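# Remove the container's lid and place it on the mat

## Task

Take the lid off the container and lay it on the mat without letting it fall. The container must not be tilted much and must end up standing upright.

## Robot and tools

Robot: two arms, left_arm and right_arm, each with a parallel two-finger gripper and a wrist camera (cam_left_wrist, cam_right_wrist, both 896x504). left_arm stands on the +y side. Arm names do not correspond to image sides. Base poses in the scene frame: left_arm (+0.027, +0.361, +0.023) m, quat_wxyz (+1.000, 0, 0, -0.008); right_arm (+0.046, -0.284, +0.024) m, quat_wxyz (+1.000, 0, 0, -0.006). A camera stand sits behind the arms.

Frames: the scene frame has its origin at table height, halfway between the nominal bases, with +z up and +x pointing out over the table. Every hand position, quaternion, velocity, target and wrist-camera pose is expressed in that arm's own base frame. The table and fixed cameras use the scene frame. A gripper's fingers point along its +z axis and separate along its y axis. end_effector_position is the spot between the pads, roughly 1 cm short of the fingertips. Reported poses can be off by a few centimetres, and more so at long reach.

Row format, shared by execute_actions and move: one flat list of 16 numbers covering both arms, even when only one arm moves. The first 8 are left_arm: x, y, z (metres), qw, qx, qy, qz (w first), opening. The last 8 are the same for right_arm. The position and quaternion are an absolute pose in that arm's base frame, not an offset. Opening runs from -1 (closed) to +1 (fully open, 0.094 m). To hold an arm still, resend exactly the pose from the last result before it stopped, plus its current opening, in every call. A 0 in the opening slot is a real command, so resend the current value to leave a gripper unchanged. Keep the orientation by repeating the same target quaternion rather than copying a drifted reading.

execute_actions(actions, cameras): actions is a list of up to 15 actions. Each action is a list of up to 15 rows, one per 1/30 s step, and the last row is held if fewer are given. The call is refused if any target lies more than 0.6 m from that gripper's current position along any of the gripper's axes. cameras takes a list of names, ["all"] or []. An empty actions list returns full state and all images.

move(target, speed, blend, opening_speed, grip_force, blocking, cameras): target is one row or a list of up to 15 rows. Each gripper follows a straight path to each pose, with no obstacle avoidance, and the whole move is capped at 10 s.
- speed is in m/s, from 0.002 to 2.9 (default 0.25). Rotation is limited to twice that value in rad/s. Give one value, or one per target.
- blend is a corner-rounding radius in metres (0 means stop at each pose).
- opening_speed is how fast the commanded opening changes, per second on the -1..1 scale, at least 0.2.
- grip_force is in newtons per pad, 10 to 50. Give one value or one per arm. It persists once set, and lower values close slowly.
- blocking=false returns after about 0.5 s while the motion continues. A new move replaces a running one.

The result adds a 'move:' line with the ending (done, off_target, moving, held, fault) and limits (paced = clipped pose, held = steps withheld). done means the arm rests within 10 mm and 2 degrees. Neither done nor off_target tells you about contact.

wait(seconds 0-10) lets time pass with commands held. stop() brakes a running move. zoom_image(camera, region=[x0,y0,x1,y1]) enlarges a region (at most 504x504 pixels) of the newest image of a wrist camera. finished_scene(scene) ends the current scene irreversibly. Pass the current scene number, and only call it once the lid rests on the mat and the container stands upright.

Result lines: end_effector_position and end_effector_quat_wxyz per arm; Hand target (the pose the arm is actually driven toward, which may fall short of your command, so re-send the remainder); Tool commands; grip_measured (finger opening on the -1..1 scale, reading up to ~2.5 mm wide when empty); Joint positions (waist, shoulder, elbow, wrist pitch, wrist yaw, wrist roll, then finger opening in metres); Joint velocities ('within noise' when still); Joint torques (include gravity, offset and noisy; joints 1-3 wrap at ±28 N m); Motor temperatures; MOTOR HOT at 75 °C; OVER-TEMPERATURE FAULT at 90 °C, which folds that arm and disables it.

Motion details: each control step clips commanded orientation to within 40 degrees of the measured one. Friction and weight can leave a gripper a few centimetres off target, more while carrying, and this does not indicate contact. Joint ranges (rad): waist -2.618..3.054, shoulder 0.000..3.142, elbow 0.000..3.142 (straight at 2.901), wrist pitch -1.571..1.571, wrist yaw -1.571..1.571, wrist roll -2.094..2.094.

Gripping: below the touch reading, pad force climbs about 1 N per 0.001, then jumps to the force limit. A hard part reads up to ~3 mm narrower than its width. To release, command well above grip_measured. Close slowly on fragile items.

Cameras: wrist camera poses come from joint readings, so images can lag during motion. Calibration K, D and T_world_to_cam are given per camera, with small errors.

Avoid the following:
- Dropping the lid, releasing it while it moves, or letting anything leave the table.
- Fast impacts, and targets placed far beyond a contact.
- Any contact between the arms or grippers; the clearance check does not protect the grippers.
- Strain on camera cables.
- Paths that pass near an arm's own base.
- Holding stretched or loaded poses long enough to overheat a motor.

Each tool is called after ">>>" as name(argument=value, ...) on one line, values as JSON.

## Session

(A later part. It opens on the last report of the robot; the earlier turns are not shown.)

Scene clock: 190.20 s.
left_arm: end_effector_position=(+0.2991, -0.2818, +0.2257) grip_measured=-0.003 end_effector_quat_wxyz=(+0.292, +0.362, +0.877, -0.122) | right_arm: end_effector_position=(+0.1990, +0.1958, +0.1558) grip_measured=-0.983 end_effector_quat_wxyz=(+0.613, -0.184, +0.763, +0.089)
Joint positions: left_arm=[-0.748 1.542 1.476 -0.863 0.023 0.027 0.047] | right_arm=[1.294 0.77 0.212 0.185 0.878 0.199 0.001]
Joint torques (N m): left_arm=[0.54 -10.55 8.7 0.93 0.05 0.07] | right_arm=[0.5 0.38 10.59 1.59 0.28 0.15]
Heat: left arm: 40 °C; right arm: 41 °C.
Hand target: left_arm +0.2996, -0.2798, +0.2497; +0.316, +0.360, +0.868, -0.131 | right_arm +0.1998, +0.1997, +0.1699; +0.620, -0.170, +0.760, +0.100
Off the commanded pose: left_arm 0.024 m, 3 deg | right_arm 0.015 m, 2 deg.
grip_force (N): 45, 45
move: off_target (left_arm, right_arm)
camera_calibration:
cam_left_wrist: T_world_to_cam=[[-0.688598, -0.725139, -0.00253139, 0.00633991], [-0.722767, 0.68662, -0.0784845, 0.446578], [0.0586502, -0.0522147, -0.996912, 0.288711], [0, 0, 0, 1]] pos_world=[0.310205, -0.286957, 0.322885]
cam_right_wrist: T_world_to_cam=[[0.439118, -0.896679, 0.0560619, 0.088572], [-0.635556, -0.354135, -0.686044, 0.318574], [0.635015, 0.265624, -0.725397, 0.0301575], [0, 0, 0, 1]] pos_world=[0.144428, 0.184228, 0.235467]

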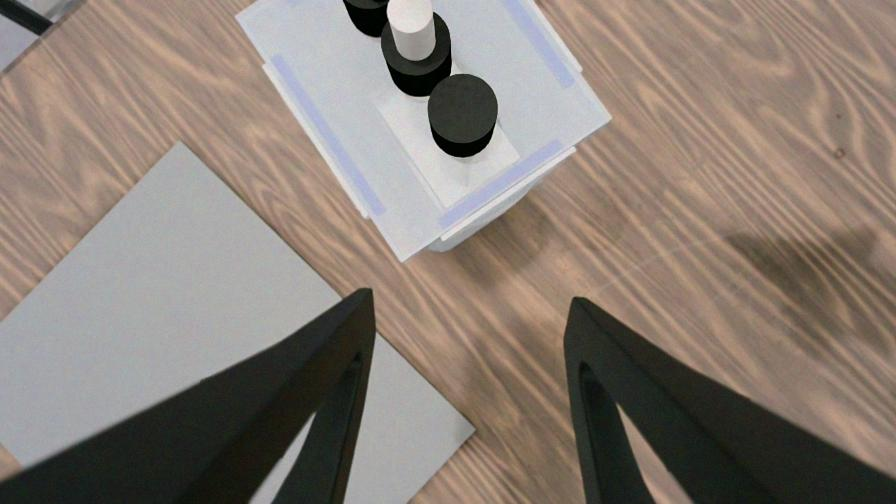

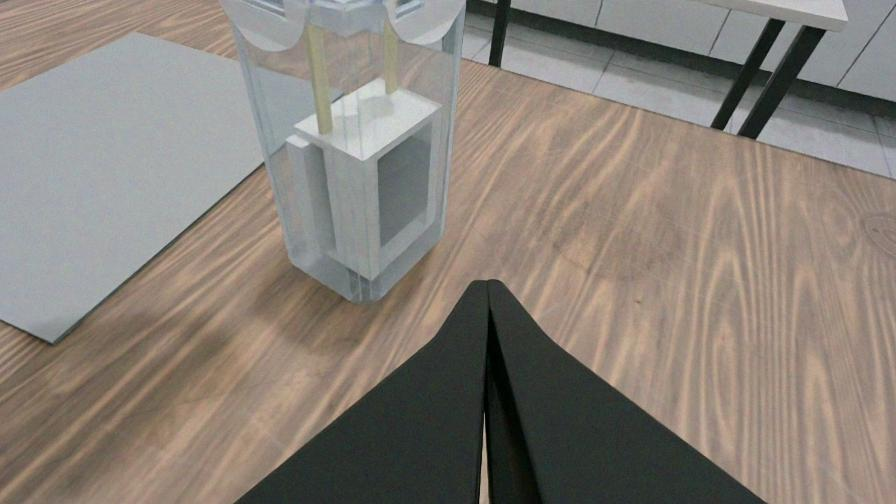

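>>> move(target=[[0.25,-0.2,0.33,0.316,0.3596,0.8682,-0.1309,0.0,0.19,0.26,0.17,0.7044,0.0616,0.7044,-0.0616,-1],[0.25,-0.2,0.33,0.316,0.3596,0.8682,-0.1309,0.0,0.215,0.306,0.150,0.7044,0.0616,0.7044,-0.0616,-1]], speed=0.12, cameras=["all"])

Scene clock: 194.90 s.
left_arm: end_effector_position=(+0.2537, -0.2035, +0.3126) grip_measured=-0.003 end_effector_quat_wxyz=(+0.295, +0.360, +0.876, -0.124) | right_arm: end_effector_position=(+0.2130, +0.3031, +0.1488) grip_measured=-0.983 end_effector_quat_wxyz=(+0.701, +0.026, +0.712, -0.037)
Joint positions: left_arm=[-0.624 1.349 1.678 -1.253 0.099 0.122 0.047] | right_arm=[1.463 1.829 0.807 0.339 1.547 0.668 0.001]
Joint torques (N m): left_arm=[0.53 -6.67 7.75 0.93 0.11 0.08] | right_arm=[-0.58 -6.31 7.84 1.06 0.53 0.15]
Heat: left arm: 40 °C; right arm: 40 °C.
Hand target: left_arm +0.2498, -0.1999, +0.3296; +0.316, +0.360, +0.868, -0.131 | right_arm +0.2153, +0.3059, +0.1500; +0.704, +0.038, +0.708, -0.038
Off the commanded pose: left_arm 0.018 m, 3 deg | right_arm 0.004 m, 5 deg.
joint sent to its limit (right arm) — joint 5 (wrist yaw), upper limit. The joint targets are off in orientation, not in position.
grip_force (N): 45, 45
move: off_target (left_arm, right_arm)
camera_calibration:
cam_left_wrist: T_world_to_cam=[[-0.686778, -0.726867, 0.000129848, 0.0304505], [-0.724063, 0.684113, -0.0878798, 0.369661], [0.0637881, -0.0604479, -0.996131, 0.378869], [0, 0, 0, 1]] pos_world=[0.264403, -0.207855, 0.409885]
cam_right_wrist: T_world_to_cam=[[-0.0295409, -0.999543, -0.00640602, 0.319269], [-0.555029, 0.0217329, -0.831547, 0.251238], [0.831306, -0.0210091, -0.555418, 0.00733652], [0, 0, 0, 1]] pos_world=[0.142777, 0.313818, 0.215036]

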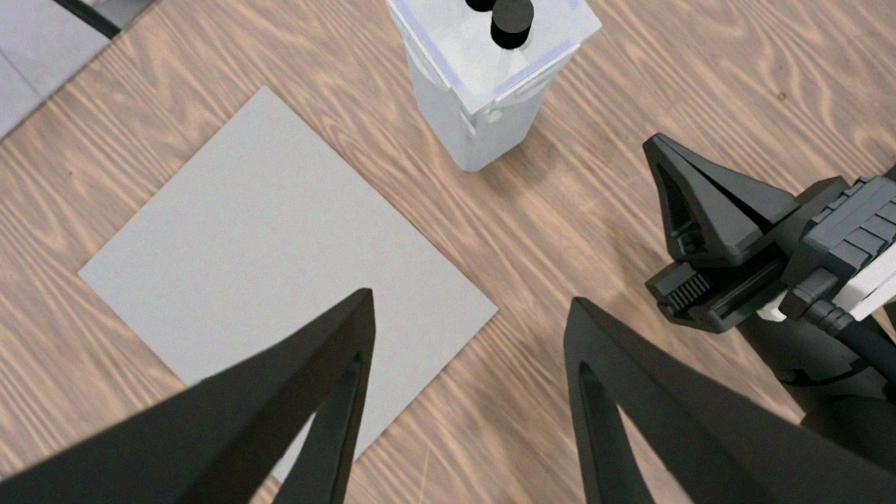

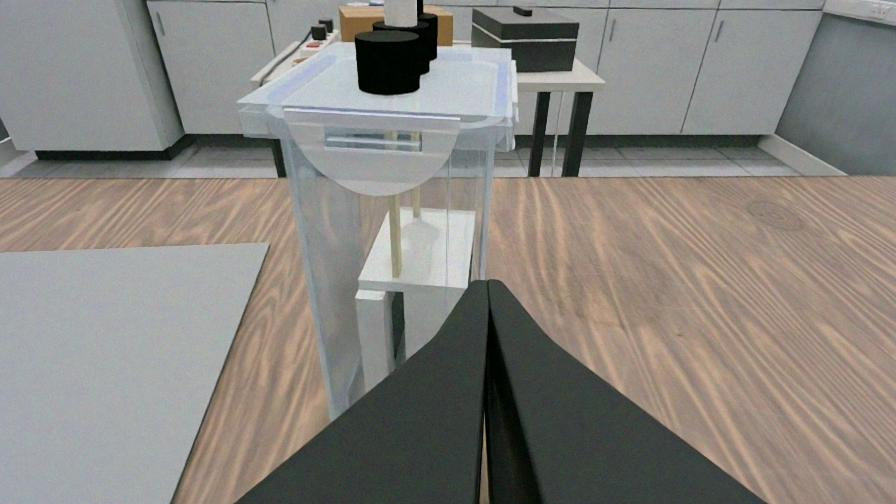

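>>> zoom_image(camera="cam_right_wrist", region=[400, 30, 560, 200])

Scaled by 2.965 from the camera's 896x504 image, which has a finer 1280x720 frame.

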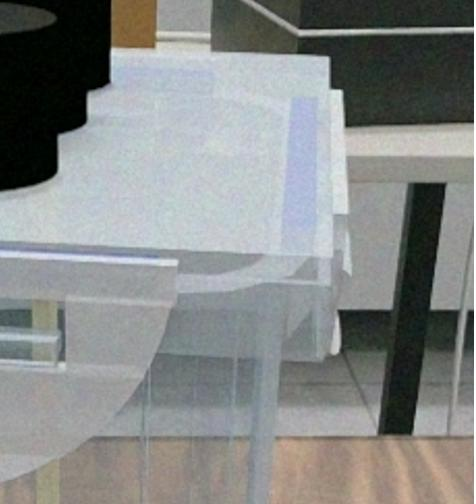

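>>> move(target=[[0.25,-0.2,0.33,0.316,0.3596,0.8682,-0.1309,0.0,0.282,0.296,0.145,0.6545,0.0527,0.7529,-0.0458,-1]], speed=0.08, cameras=["all"])

>>> zoom_image(camera="cam_left_wrist", region=[380, 0, 680, 200])

Scene clock: 198.57 s.
left_arm: end_effector_position=(+0.2537, -0.2035, +0.3126) grip_measured=-0.003 end_effector_quat_wxyz=(+0.295, +0.360, +0.876, -0.124) | right_arm: end_effector_position=(+0.2795, +0.2920, +0.1374) grip_measured=-0.983 end_effector_quat_wxyz=(+0.652, +0.041, +0.756, -0.052)
Joint positions: left_arm=[-0.624 1.349 1.678 -1.253 0.099 0.122 0.047] | right_arm=[1.254 1.829 0.871 0.28 1.337 0.64 0.001]
Joint torques (N m): left_arm=[0.54 -6.63 7.76 0.92 0.11 0.09] | right_arm=[-0.23 -8.44 8.32 1.11 0.43 0.11]
Heat: left arm: 40 °C; right arm: 40 °C.
Hand target: left_arm +0.2498, -0.1999, +0.3296; +0.316, +0.360, +0.868, -0.131 | right_arm +0.2819, +0.2958, +0.1450; +0.655, +0.052, +0.753, -0.045
Off the commanded pose: left_arm 0.018 m, 3 deg | right_arm 0.009 m, 2 deg.
grip_force (N): 45, 45
move: off_target (left_arm)
camera_calibration:
cam_left_wrist: T_world_to_cam=[[-0.686778, -0.726867, 0.000129848, 0.0304505], [-0.724063, 0.684113, -0.0878798, 0.369661], [0.0637881, -0.0604479, -0.996131, 0.378869], [0, 0, 0, 1]] pos_world=[0.264403, -0.207855, 0.409885]
cam_right_wrist: T_world_to_cam=[[-0.0744483, -0.997216, -0.00425446, 0.321711], [-0.657438, 0.0522887, -0.751693, 0.287652], [0.749822, -0.0531652, -0.6595, -0.00797809], [0, 0, 0, 1]] pos_world=[0.219046, 0.30535, 0.212333]

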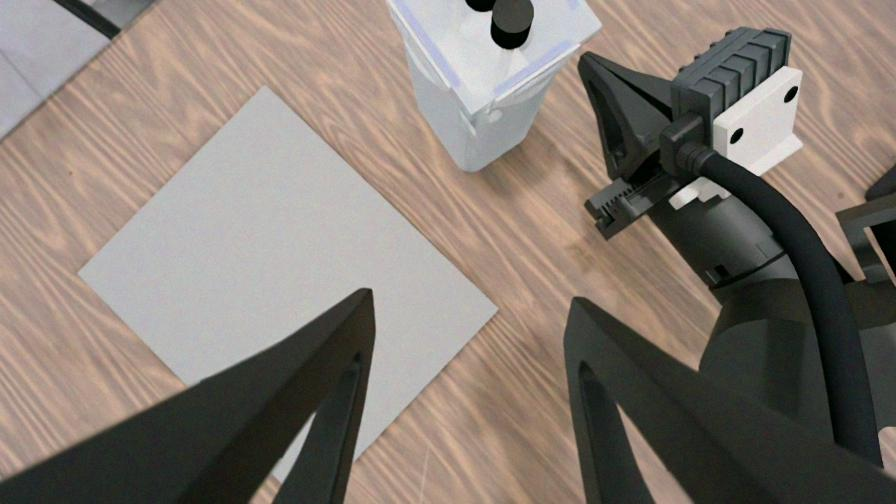

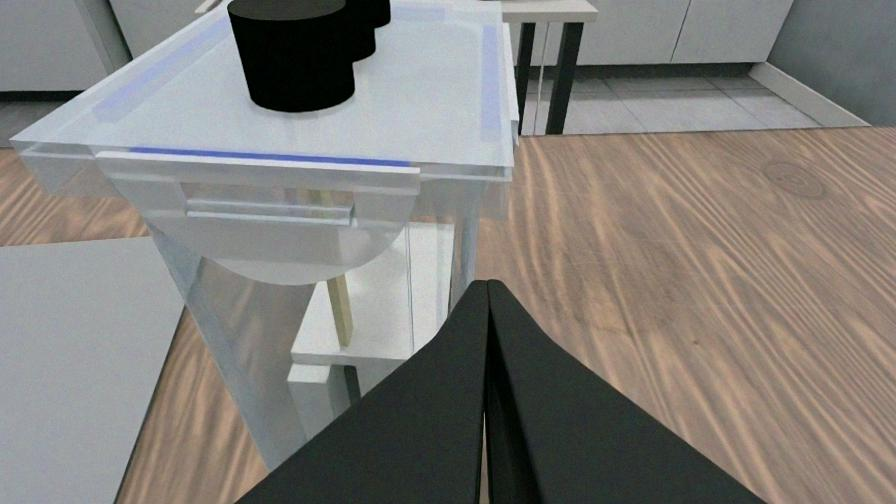

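Scaled by 1.680 from the camera's 896x504 image, which has a finer 1280x720 frame.

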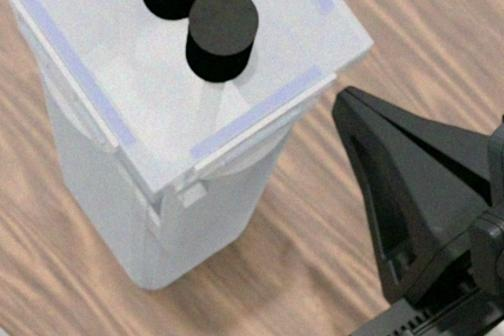

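>>> move(target=[[0.25,-0.2,0.33,0.316,0.3596,0.8682,-0.1309,0.0,0.284,0.2955,0.152,0.6545,0.0527,0.7529,-0.0458,-1],[0.25,-0.2,0.33,0.316,0.3596,0.8682,-0.1309,0.0,0.305,0.293,0.152,0.6545,0.0527,0.7529,-0.0458,-1]], speed=0.03, cameras=["all"])

>>> zoom_image(camera="cam_right_wrist", region=[370, 100, 610, 340])

Scene clock: 201.70 s.
left_arm: end_effector_position=(+0.2537, -0.2035, +0.3126) grip_measured=-0.003 end_effector_quat_wxyz=(+0.295, +0.360, +0.876, -0.124) | right_arm: end_effector_position=(+0.3005, +0.2891, +0.1445) grip_measured=-0.983 end_effector_quat_wxyz=(+0.650, +0.038, +0.757, -0.059)
Joint positions: left_arm=[-0.624 1.349 1.678 -1.253 0.099 0.122 0.047] | right_arm=[1.192 1.829 0.879 0.381 1.292 0.512 0.001]
Joint torques (N m): left_arm=[0.51 -6.68 7.76 0.93 0.11 0.06] | right_arm=[-0.61 -8.53 7.58 1.58 0.29 0]
Heat: left arm: 40 °C; right arm: 39 °C.
Hand target: left_arm +0.2498, -0.1999, +0.3296; +0.316, +0.360, +0.868, -0.131 | right_arm +0.3048, +0.2928, +0.1522; +0.654, +0.053, +0.753, -0.046
Off the commanded pose: left_arm 0.018 m, 3 deg | right_arm 0.010 m, 2 deg.
grip_force (N): 45, 45
move: off_target (left_arm)
camera_calibration:
cam_left_wrist: T_world_to_cam=[[-0.686778, -0.726867, 0.000129848, 0.0304505], [-0.724063, 0.684113, -0.0878798, 0.369661], [0.0637881, -0.0604479, -0.996131, 0.378869], [0, 0, 0, 1]] pos_world=[0.264403, -0.207855, 0.409885]
cam_right_wrist: T_world_to_cam=[[-0.0801943, -0.996732, 0.00974748, 0.319991], [-0.661011, 0.0458586, -0.748974, 0.309559], [0.746079, -0.0665067, -0.662528, -0.0137544], [0, 0, 0, 1]] pos_world=[0.240545, 0.303835, 0.21962]

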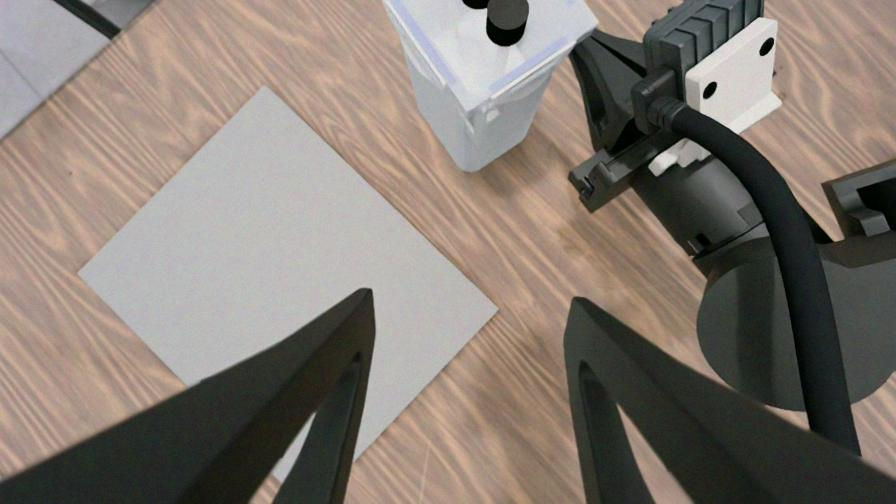

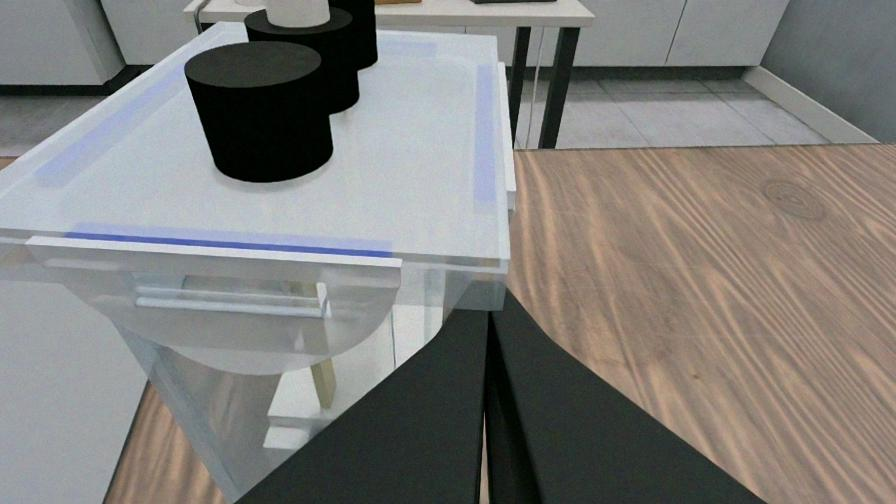

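Scaled by 2.100 from the camera's 896x504 image, which has a finer 1280x720 frame.

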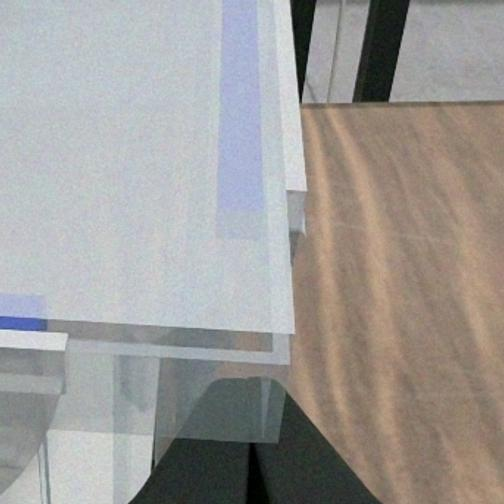

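>>> move(target=[[0.25,-0.2,0.33,0.316,0.3596,0.8682,-0.1309,0.0,0.328,0.2885,0.152,0.6545,0.0527,0.7529,-0.0458,-1]], speed=0.03, cameras=["all"])

>>> zoom_image(camera="cam_right_wrist", region=[370, 150, 610, 390])

>>> zoom_image(camera="cam_left_wrist", region=[380, 0, 680, 200])

Scene clock: 203.57 s.
left_arm: end_effector_position=(+0.2537, -0.2035, +0.3126) grip_measured=-0.003 end_effector_quat_wxyz=(+0.295, +0.360, +0.876, -0.124) | right_arm: end_effector_position=(+0.3233, +0.2834, +0.1525) grip_measured=-0.983 end_effector_quat_wxyz=(+0.652, +0.047, +0.755, -0.053)
Joint positions: left_arm=[-0.624 1.349 1.678 -1.253 0.099 0.122 0.047] | right_arm=[1.125 1.829 0.879 0.497 1.236 0.412 0.001]
Joint velocities: left_arm=[within noise] | right_arm=[-0.007 -0.022 0.002 0.154 0.081 -0.007 0.001]
Joint torques (N m): left_arm=[0.54 -6.69 7.75 0.93 0.11 0.07] | right_arm=[-0.55 -6.72 7.73 1.67 0.18 -0.04]
Heat: left arm: 40 °C; right arm: 39 °C.
Hand target: left_arm +0.2498, -0.1999, +0.3296; +0.316, +0.360, +0.868, -0.131 | right_arm +0.3279, +0.2883, +0.1521; +0.654, +0.053, +0.753, -0.046
Off the commanded pose: left_arm 0.018 m, 3 deg | right_arm 0.007 m, 1 deg.
grip_force (N): 45, 45
move: off_target (left_arm)
camera_calibration:
cam_left_wrist: T_world_to_cam=[[-0.686778, -0.726867, 0.000129848, 0.0304505], [-0.724063, 0.684113, -0.0878798, 0.369661], [0.0637881, -0.0604479, -0.996131, 0.378869], [0, 0, 0, 1]] pos_world=[0.264403, -0.207855, 0.409885]
cam_right_wrist: T_world_to_cam=[[-0.0847817, -0.996345, -0.010414, 0.320396], [-0.654992, 0.063605, -0.752954, 0.324395], [0.750865, -0.0570157, -0.657991, -0.0307792], [0, 0, 0, 1]] pos_world=[0.262751, 0.296837, 0.227339]

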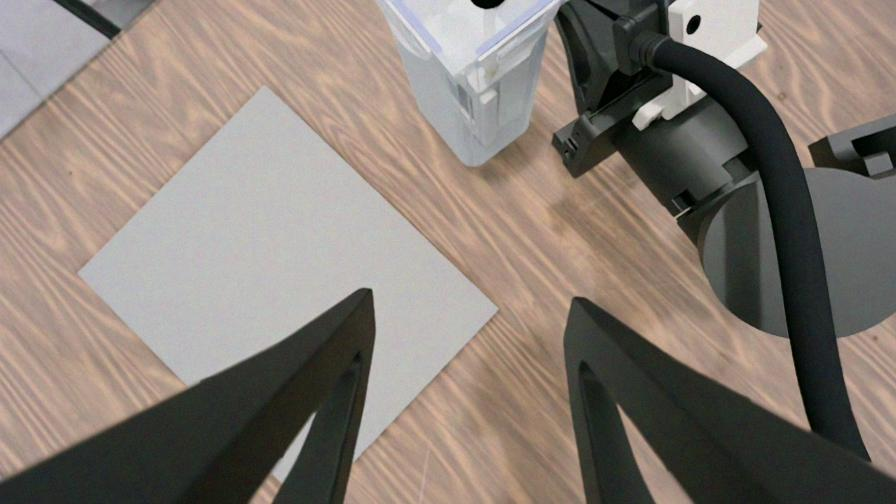

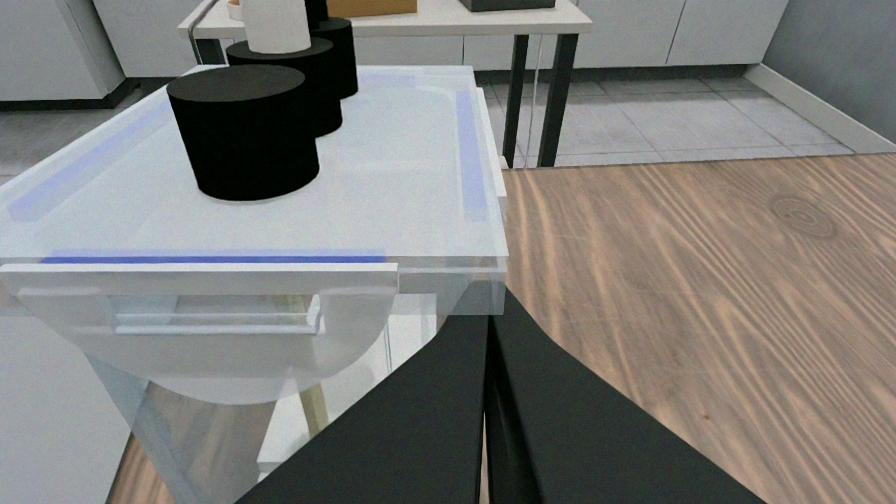

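Scaled by 2.100 from the camera's 896x504 image, which has a finer 1280x720 frame.

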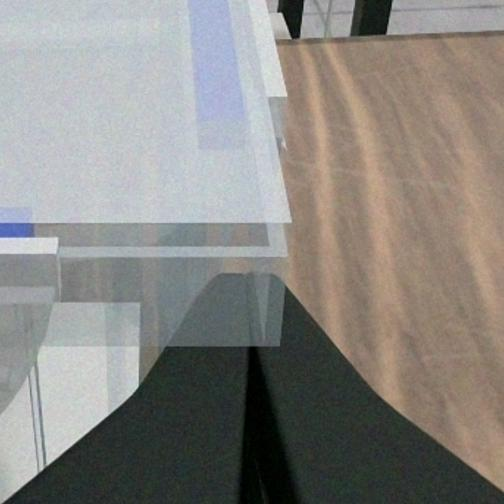

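Scaled by 1.680 from the camera's 896x504 image, which has a finer 1280x720 frame.

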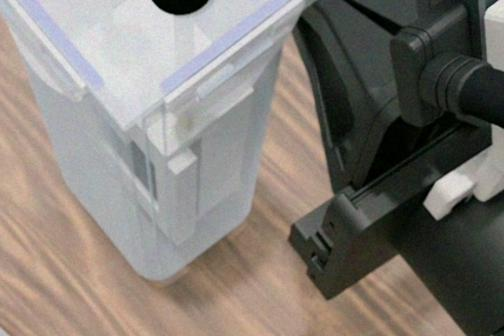

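>>> move(target=[[0.25,-0.2,0.33,0.316,0.3596,0.8682,-0.1309,0.0,0.318,0.289,0.142,0.6545,0.0527,0.7529,-0.0458,-1],[0.25,-0.2,0.33,0.316,0.3596,0.8682,-0.1309,0.0,0.278,0.298,0.142,0.6545,0.0527,0.7529,-0.0458,-1]], speed=0.05, cameras=["all"])

>>> zoom_image(camera="cam_right_wrist", region=[370, 100, 610, 340])

Scene clock: 207.27 s.
left_arm: end_effector_position=(+0.2537, -0.2035, +0.3126) grip_measured=-0.003 end_effector_quat_wxyz=(+0.295, +0.360, +0.876, -0.124) | right_arm: end_effector_position=(+0.2777, +0.2944, +0.1319) grip_measured=-0.983 end_effector_quat_wxyz=(+0.648, +0.037, +0.759, -0.052)
Joint positions: left_arm=[-0.624 1.349 1.678 -1.253 0.099 0.122 0.047] | right_arm=[1.26 1.843 0.879 0.251 1.332 0.668 0.001]
Joint torques (N m): left_arm=[0.54 -6.69 7.75 0.93 0.11 0.07] | right_arm=[0.36 -8.79 8.2 1.07 0.58 0.16]
Heat: left arm: 40 °C; right arm: 39 °C.
Hand target: left_arm +0.2498, -0.1999, +0.3296; +0.316, +0.360, +0.868, -0.131 | right_arm +0.2780, +0.2979, +0.1419; +0.655, +0.052, +0.753, -0.045
Off the commanded pose: left_arm 0.018 m, 3 deg | right_arm 0.011 m, 2 deg.
grip_force (N): 45, 45
move: off_target (left_arm, right_arm)
camera_calibration:
cam_left_wrist: T_world_to_cam=[[-0.686778, -0.726867, 0.000129848, 0.0304505], [-0.724063, 0.684113, -0.0878798, 0.369661], [0.0637881, -0.0604479, -0.996131, 0.378869], [0, 0, 0, 1]] pos_world=[0.264403, -0.207855, 0.409885]
cam_right_wrist: T_world_to_cam=[[-0.0688961, -0.997624, 0.0000711343, 0.321926], [-0.66513, 0.0458808, -0.745317, 0.285433], [0.743543, -0.0513967, -0.66671, -0.00794805], [0, 0, 0, 1]] pos_world=[0.217939, 0.307657, 0.207416]

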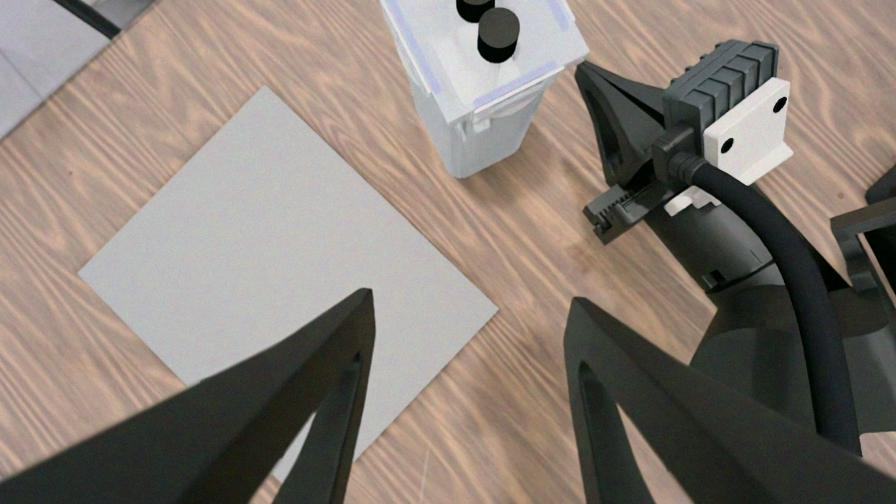

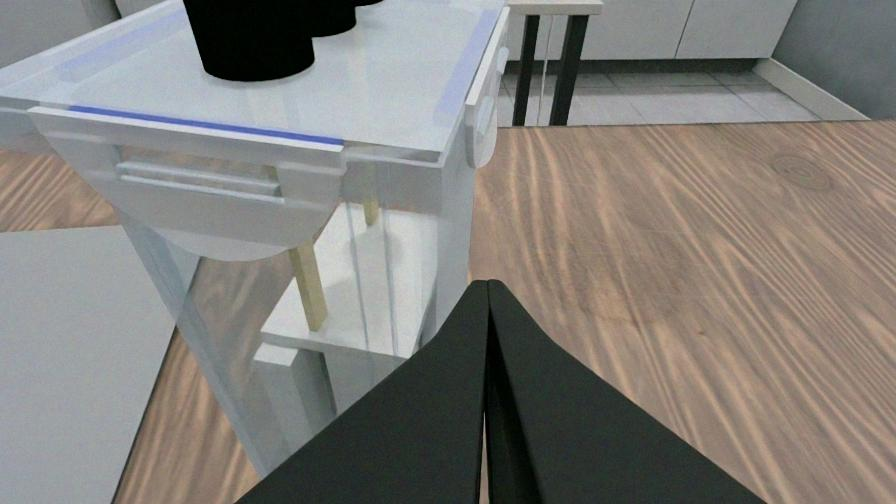

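Scaled by 2.100 from the camera's 896x504 image, which has a finer 1280x720 frame.

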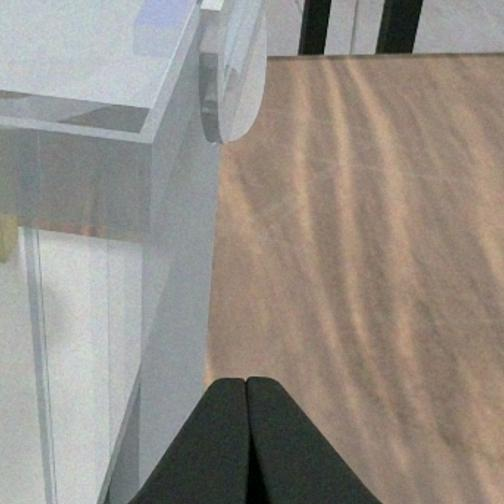

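>>> zoom_image(camera="cam_right_wrist", region=[410, 0, 530, 190])

>>> zoom_image(camera="cam_left_wrist", region=[360, 0, 620, 200])

Scaled by 2.653 from the camera's 896x504 image, which has a finer 1280x720 frame.

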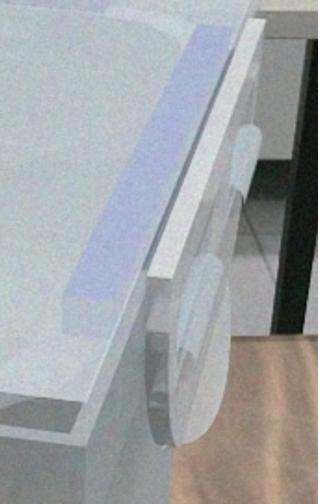

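Scaled by 1.938 from the camera's 896x504 image, which has a finer 1280x720 frame.

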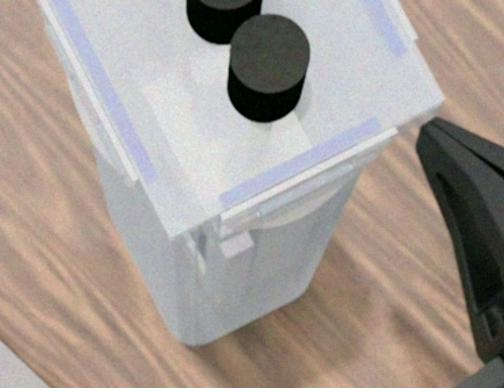

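>>> move(target=[[0.25,-0.2,0.33,0.316,0.3596,0.8682,-0.1309,0.0,0.258,0.312,0.140,0.6497,0.1051,0.7474,-0.0913,-1],[0.25,-0.2,0.33,0.316,0.3596,0.8682,-0.1309,0.0,0.268,0.3185,0.148,0.6497,0.1051,0.7474,-0.0913,-1]], speed=0.05, cameras=["all"])

>>> zoom_image(camera="cam_right_wrist", region=[370, 60, 610, 300])

Scene clock: 214.07 s.
left_arm: end_effector_position=(+0.2537, -0.2035, +0.3126) grip_measured=-0.003 end_effector_quat_wxyz=(+0.295, +0.360, +0.876, -0.124) | right_arm: end_effector_position=(+0.2641, +0.3142, +0.1490) grip_measured=-0.983 end_effector_quat_wxyz=(+0.642, +0.107, +0.754, -0.085)
Joint positions: left_arm=[-0.624 1.349 1.678 -1.253 0.099 0.122 0.047] | right_arm=[1.318 2.09 1.441 -1.043 1.408 1.703 0.001]
Joint torques (N m): left_arm=[0.53 -6.67 7.76 0.93 0.1 0.07] | right_arm=[-0.47 -8.44 7.97 -0.05 0.79 -0.02]
Heat: left arm: 40 °C; right arm: 38 °C.
Hand target: left_arm +0.2498, -0.1999, +0.3296; +0.316, +0.360, +0.868, -0.131 | right_arm +0.2678, +0.3184, +0.1479; +0.650, +0.104, +0.748, -0.090
Off the commanded pose: left_arm 0.018 m, 3 deg | right_arm 0.006 m, 1 deg.
grip_force (N): 45, 45
move: off_target (left_arm)
camera_calibration:
cam_left_wrist: T_world_to_cam=[[-0.686778, -0.726867, 0.000129848, 0.0304505], [-0.724063, 0.684113, -0.0878798, 0.369661], [0.0637881, -0.0604479, -0.996131, 0.378869], [0, 0, 0, 1]] pos_world=[0.264403, -0.207855, 0.409885]
cam_right_wrist: T_world_to_cam=[[-0.21726, -0.975281, -0.0403088, 0.378956], [-0.646869, 0.174781, -0.742302, 0.242425], [0.730998, -0.135198, -0.668852, 0.0445573], [0, 0, 0, 1]] pos_world=[0.206578, 0.333242, 0.22503]

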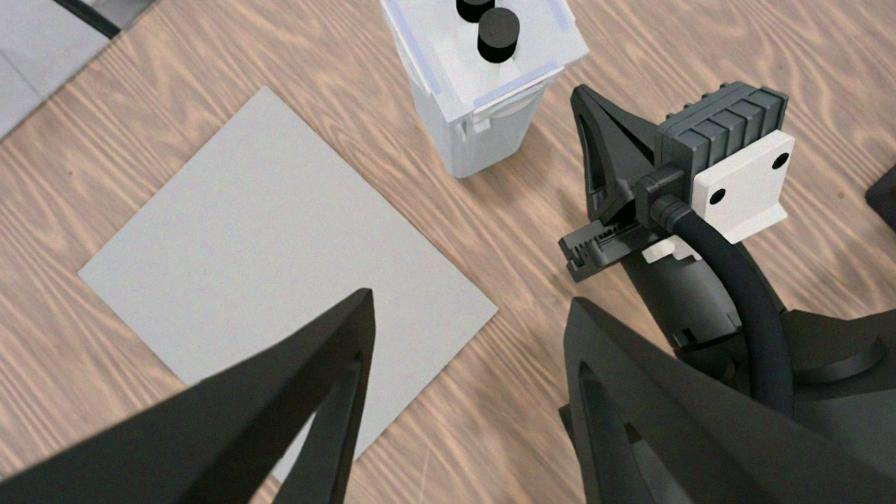

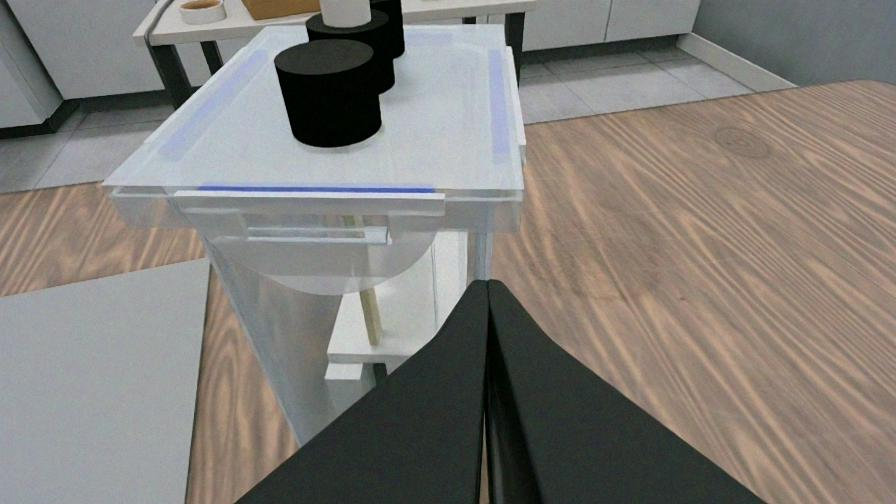

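Scaled by 2.100 from the camera's 896x504 image, which has a finer 1280x720 frame.

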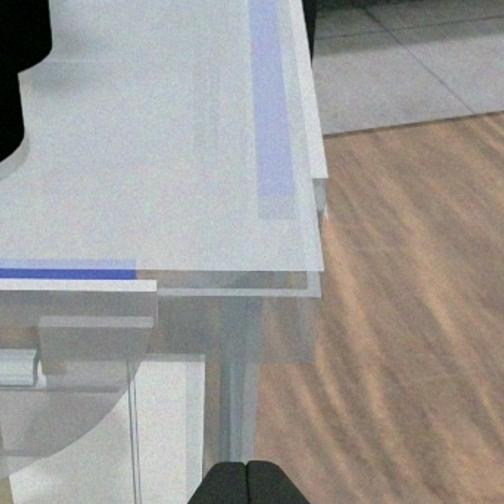

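>>> move(target=[[0.25,-0.2,0.33,0.316,0.3596,0.8682,-0.1309,0.0,0.268,0.315,0.137,0.6497,0.1051,0.7474,-0.0913,-1]], speed=0.03, cameras=["cam_right_wrist"])

Scene clock: 216.50 s.
left_arm: end_effector_position=(+0.2537, -0.2035, +0.3126) grip_measured=-0.003 end_effector_quat_wxyz=(+0.295, +0.360, +0.876, -0.124) | right_arm: end_effector_position=(+0.2648, +0.3169, +0.1457) grip_measured=-0.983 end_effector_quat_wxyz=(+0.643, +0.112, +0.754, -0.079)
Joint positions: left_arm=[-0.624 1.349 1.678 -1.253 0.099 0.122 0.047] | right_arm=[1.318 2.099 1.441 -1.017 1.408 1.701 0.001]
Joint torques (N m): left_arm=[0.54 -6.65 7.75 0.92 0.11 0.07] | right_arm=[-0.66 -8.62 4.97 0.1 0.79 0.04]
Heat: left arm: 40 °C; right arm: 38 °C.
Hand target: left_arm +0.2498, -0.1999, +0.3296; +0.316, +0.360, +0.868, -0.131 | right_arm +0.2677, +0.3148, +0.1372; +0.650, +0.105, +0.747, -0.091
Off the commanded pose: left_arm 0.018 m, 3 deg | right_arm 0.009 m, 2 deg.
grip_force (N): 45, 45
move: off_target (left_arm)
camera_calibration:
cam_right_wrist: T_world_to_cam=[[-0.216827, -0.974604, -0.0559831, 0.383638], [-0.644003, 0.185903, -0.742092, 0.235596], [0.733653, -0.124852, -0.667956, 0.0380669], [0, 0, 0, 1]] pos_world=[0.20698, 0.334849, 0.221738]
Images, in order (width x height): cam_right_wrist 896x504.

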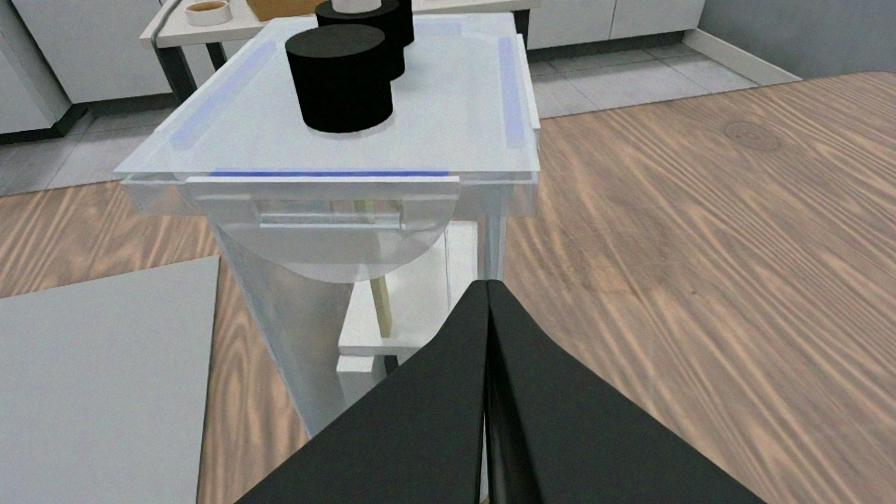

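>>> move(target=[[0.25,-0.2,0.33,0.316,0.3596,0.8682,-0.1309,0.0,0.266,0.309,0.134,0.6497,0.1051,0.7474,-0.0913,-1]], speed=0.03, cameras=["cam_right_wrist"])

>>> zoom_image(camera="cam_right_wrist", region=[370, 60, 610, 300])

Scene clock: 218.00 s.
left_arm: end_effector_position=(+0.2537, -0.2035, +0.3126) grip_measured=-0.003 end_effector_quat_wxyz=(+0.295, +0.360, +0.876, -0.124) | right_arm: end_effector_position=(+0.2634, +0.3113, +0.1377) grip_measured=-0.983 end_effector_quat_wxyz=(+0.642, +0.106, +0.754, -0.086)
Joint positions: left_arm=[-0.624 1.349 1.678 -1.253 0.099 0.122 0.047] | right_arm=[1.318 2.099 1.406 -1.001 1.408 1.701 0.001]
Joint torques (N m): left_arm=[0.51 -6.68 7.77 0.94 0.1 0.07] | right_arm=[-0.58 -9.68 4.83 0.09 0.8 0.11]
Heat: left arm: 40 °C; right arm: 38 °C.
Hand target: left_arm +0.2498, -0.1999, +0.3296; +0.316, +0.360, +0.868, -0.131 | right_arm +0.2658, +0.3090, +0.1341; +0.650, +0.105, +0.747, -0.091
Off the commanded pose: left_arm 0.018 m, 3 deg | right_arm 0.005 m, 1 deg.
grip_force (N): 45, 45
move: off_target (left_arm)
camera_calibration:
cam_right_wrist: T_world_to_cam=[[-0.217034, -0.975496, -0.0361073, 0.374934], [-0.64773, 0.171586, -0.742297, 0.235194], [0.730303, -0.137716, -0.669098, 0.0381193], [0, 0, 0, 1]] pos_world=[0.205877, 0.33064, 0.213627]
Images, in order (width x height): cam_right_wrist 896x504.

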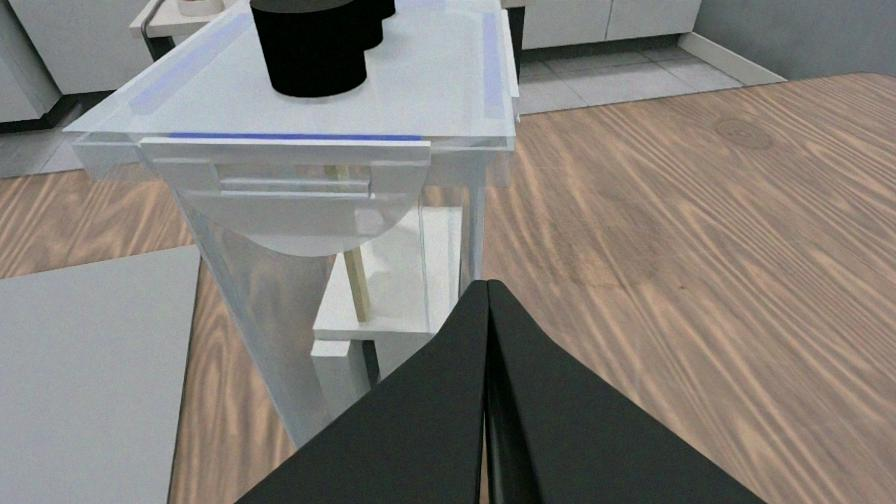

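Scaled by 2.100 from the camera's 896x504 image, which has a finer 1280x720 frame.

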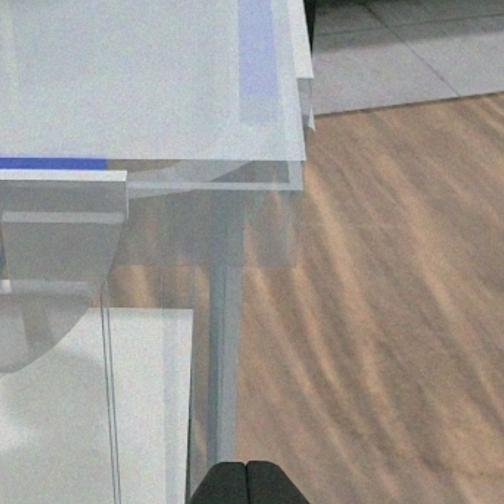

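>>> move(target=[[0.25,-0.2,0.33,0.316,0.3596,0.8682,-0.1309,0.0,0.299,0.3025,0.142,0.6497,0.1051,0.7474,-0.0913,-1]], speed=0.03, cameras=["cam_right_wrist"])

>>> zoom_image(camera="cam_right_wrist", region=[370, 100, 610, 340])

Scene clock: 220.80 s.
left_arm: end_effector_position=(+0.2537, -0.2035, +0.3126) grip_measured=-0.003 end_effector_quat_wxyz=(+0.295, +0.360, +0.876, -0.124) | right_arm: end_effector_position=(+0.2974, +0.3050, +0.1214) grip_measured=-0.983 end_effector_quat_wxyz=(+0.639, +0.087, +0.756, -0.114)
Joint positions: left_arm=[-0.624 1.349 1.678 -1.253 0.099 0.122 0.047] | right_arm=[1.226 2.056 1.249 -0.442 1.403 1.183 0.001]
Joint torques (N m): left_arm=[0.53 -6.69 7.75 0.93 0.11 0.06] | right_arm=[-0.46 -15.41 5.26 0.79 0.7 -0.02]
Heat: left arm: 40 °C; right arm: 38 °C.
Hand target: left_arm +0.2498, -0.1999, +0.3296; +0.316, +0.360, +0.868, -0.131 | right_arm +0.2987, +0.3020, +0.1418; +0.648, +0.109, +0.748, -0.095
Off the commanded pose: left_arm 0.018 m, 3 deg | right_arm 0.021 m, 4 deg.
grip_force (N): 45, 45
move: off_target (left_arm, right_arm)
camera_calibration:
cam_right_wrist: T_world_to_cam=[[-0.224207, -0.974057, 0.030728, 0.369113], [-0.658709, 0.128232, -0.74139, 0.262703], [0.718216, -0.186465, -0.67037, 0.0200946], [0, 0, 0, 1]] pos_world=[0.24137, 0.329597, 0.196894]
Images, in order (width x height): cam_right_wrist 896x504.

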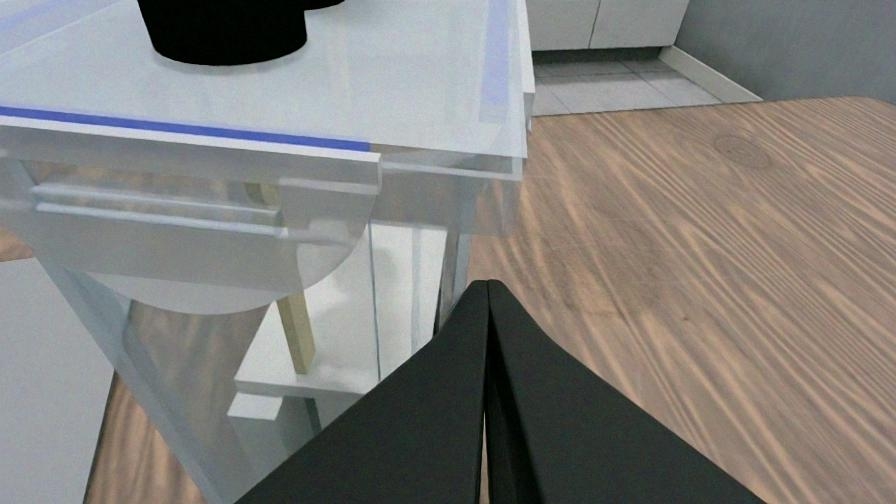

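Scaled by 2.100 from the camera's 896x504 image, which has a finer 1280x720 frame.

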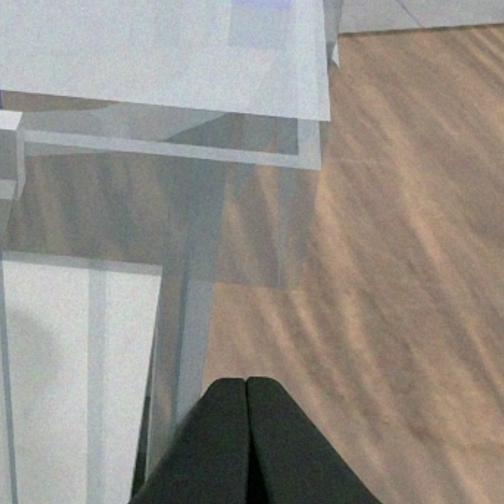

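>>> move(target=[[0.25,-0.2,0.33,0.316,0.3596,0.8682,-0.1309,0.0,0.298,0.299,0.149,0.6497,0.1051,0.7474,-0.0913,-1]], speed=0.03, cameras=["cam_right_wrist"])

>>> zoom_image(camera="cam_right_wrist", region=[370, 100, 610, 340])

Scene clock: 222.47 s.
left_arm: end_effector_position=(+0.2537, -0.2035, +0.3126) grip_measured=-0.003 end_effector_quat_wxyz=(+0.295, +0.360, +0.876, -0.124) | right_arm: end_effector_position=(+0.2971, +0.3043, +0.1302) grip_measured=-0.983 end_effector_quat_wxyz=(+0.641, +0.088, +0.755, -0.105)
Joint positions: left_arm=[-0.624 1.349 1.678 -1.253 0.099 0.122 0.047] | right_arm=[1.226 2.017 1.219 -0.375 1.4 1.122 0.001]
Joint torques (N m): left_arm=[0.54 -6.71 7.76 0.93 0.11 0.07] | right_arm=[-0.59 -14.86 5.08 0.81 0.7 -0.04]
Heat: left arm: 40 °C; right arm: 38 °C.
Hand target: left_arm +0.2498, -0.1999, +0.3296; +0.316, +0.360, +0.868, -0.131 | right_arm +0.2981, +0.2989, +0.1485; +0.649, +0.106, +0.748, -0.092
Off the commanded pose: left_arm 0.018 m, 3 deg | right_arm 0.020 m, 3 deg.
grip_force (N): 45, 45
move: off_target (left_arm, right_arm)
camera_calibration:
cam_right_wrist: T_world_to_cam=[[-0.213734, -0.976774, 0.0151711, 0.367953], [-0.655843, 0.131965, -0.743273, 0.267281], [0.724008, -0.168813, -0.668816, 0.0188761], [0, 0, 0, 1]] pos_world=[0.240272, 0.327322, 0.205705]
Images, in order (width x height): cam_right_wrist 896x504.

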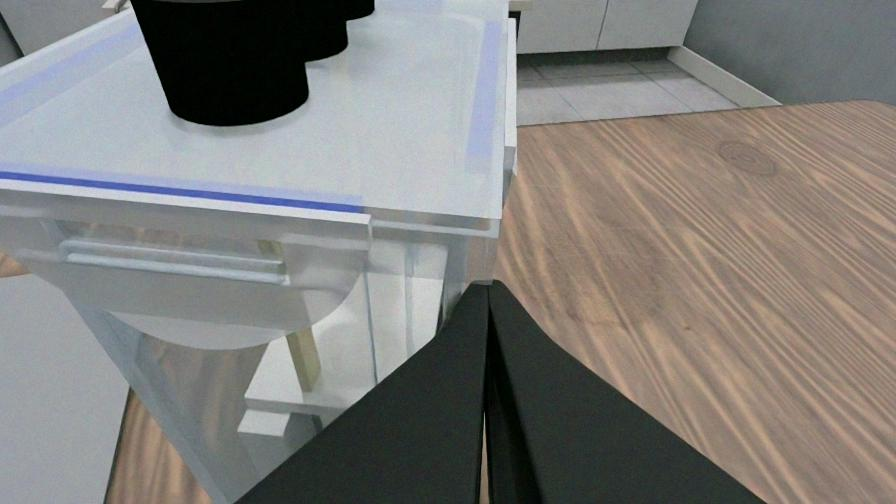

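Scaled by 2.100 from the camera's 896x504 image, which has a finer 1280x720 frame.

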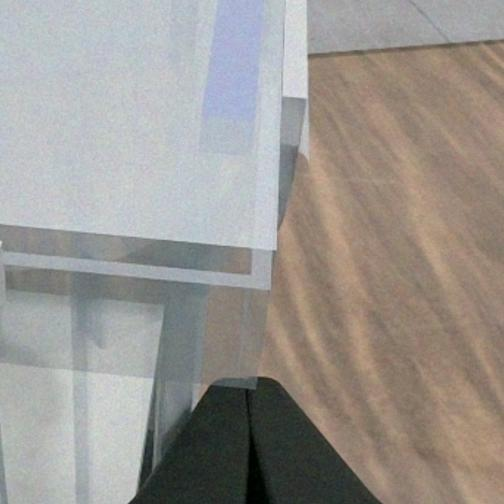

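>>> move(target=[[0.25,-0.2,0.33,0.316,0.3596,0.8682,-0.1309,0.0,0.323,0.291,0.150,0.6497,0.1051,0.7474,-0.0913,-1]], speed=0.03, cameras=["cam_right_wrist"])

>>> zoom_image(camera="cam_right_wrist", region=[370, 100, 610, 340])

Scene clock: 224.73 s.
left_arm: end_effector_position=(+0.2537, -0.2035, +0.3126) grip_measured=-0.003 end_effector_quat_wxyz=(+0.295, +0.360, +0.876, -0.124) | right_arm: end_effector_position=(+0.3207, +0.2952, +0.1289) grip_measured=-0.983 end_effector_quat_wxyz=(+0.639, +0.082, +0.756, -0.112)
Joint positions: left_arm=[-0.624 1.349 1.678 -1.253 0.099 0.122 0.047] | right_arm=[1.159 1.989 1.12 -0.014 1.366 0.807 0.001]
Joint torques (N m): left_arm=[0.55 -6.68 7.73 0.93 0.11 0.07] | right_arm=[-0.76 -14.9 5.45 1.24 0.53 -0.03]
Heat: left arm: 40 °C; right arm: 37 °C.
Hand target: left_arm +0.2498, -0.1999, +0.3296; +0.316, +0.360, +0.868, -0.131 | right_arm +0.3228, +0.2906, +0.1496; +0.648, +0.107, +0.748, -0.093
Off the commanded pose: left_arm 0.018 m, 3 deg | right_arm 0.022 m, 4 deg.
grip_force (N): 45, 45
move: off_target (left_arm, right_arm)
camera_calibration:
cam_right_wrist: T_world_to_cam=[[-0.213701, -0.976317, 0.0337181, 0.361575], [-0.659919, 0.118825, -0.741881, 0.288124], [0.720304, -0.180792, -0.669683, 0.00407941], [0, 0, 0, 1]] pos_world=[0.264469, 0.319513, 0.204294]
Images, in order (width x height): cam_right_wrist 896x504.

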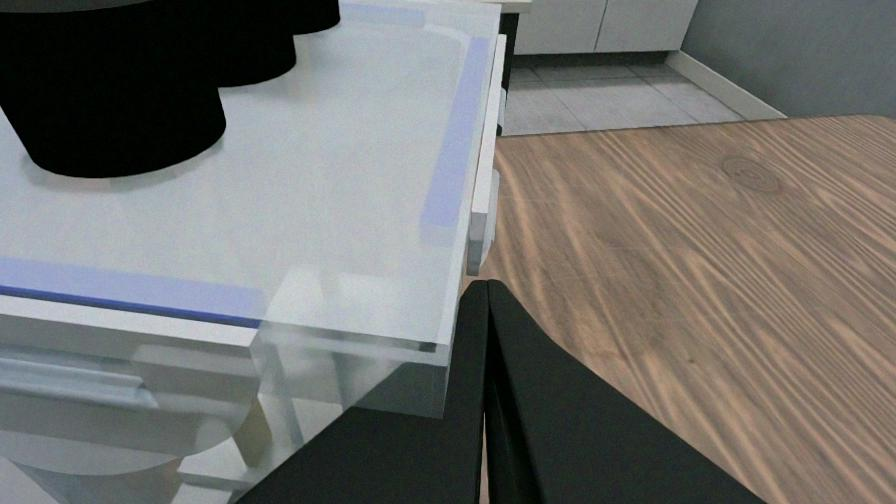

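Scaled by 2.100 from the camera's 896x504 image, which has a finer 1280x720 frame.

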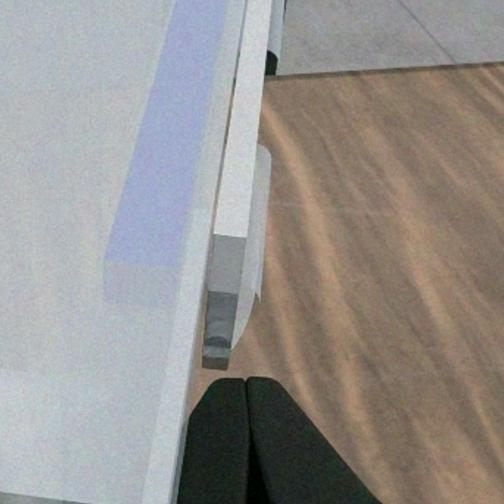

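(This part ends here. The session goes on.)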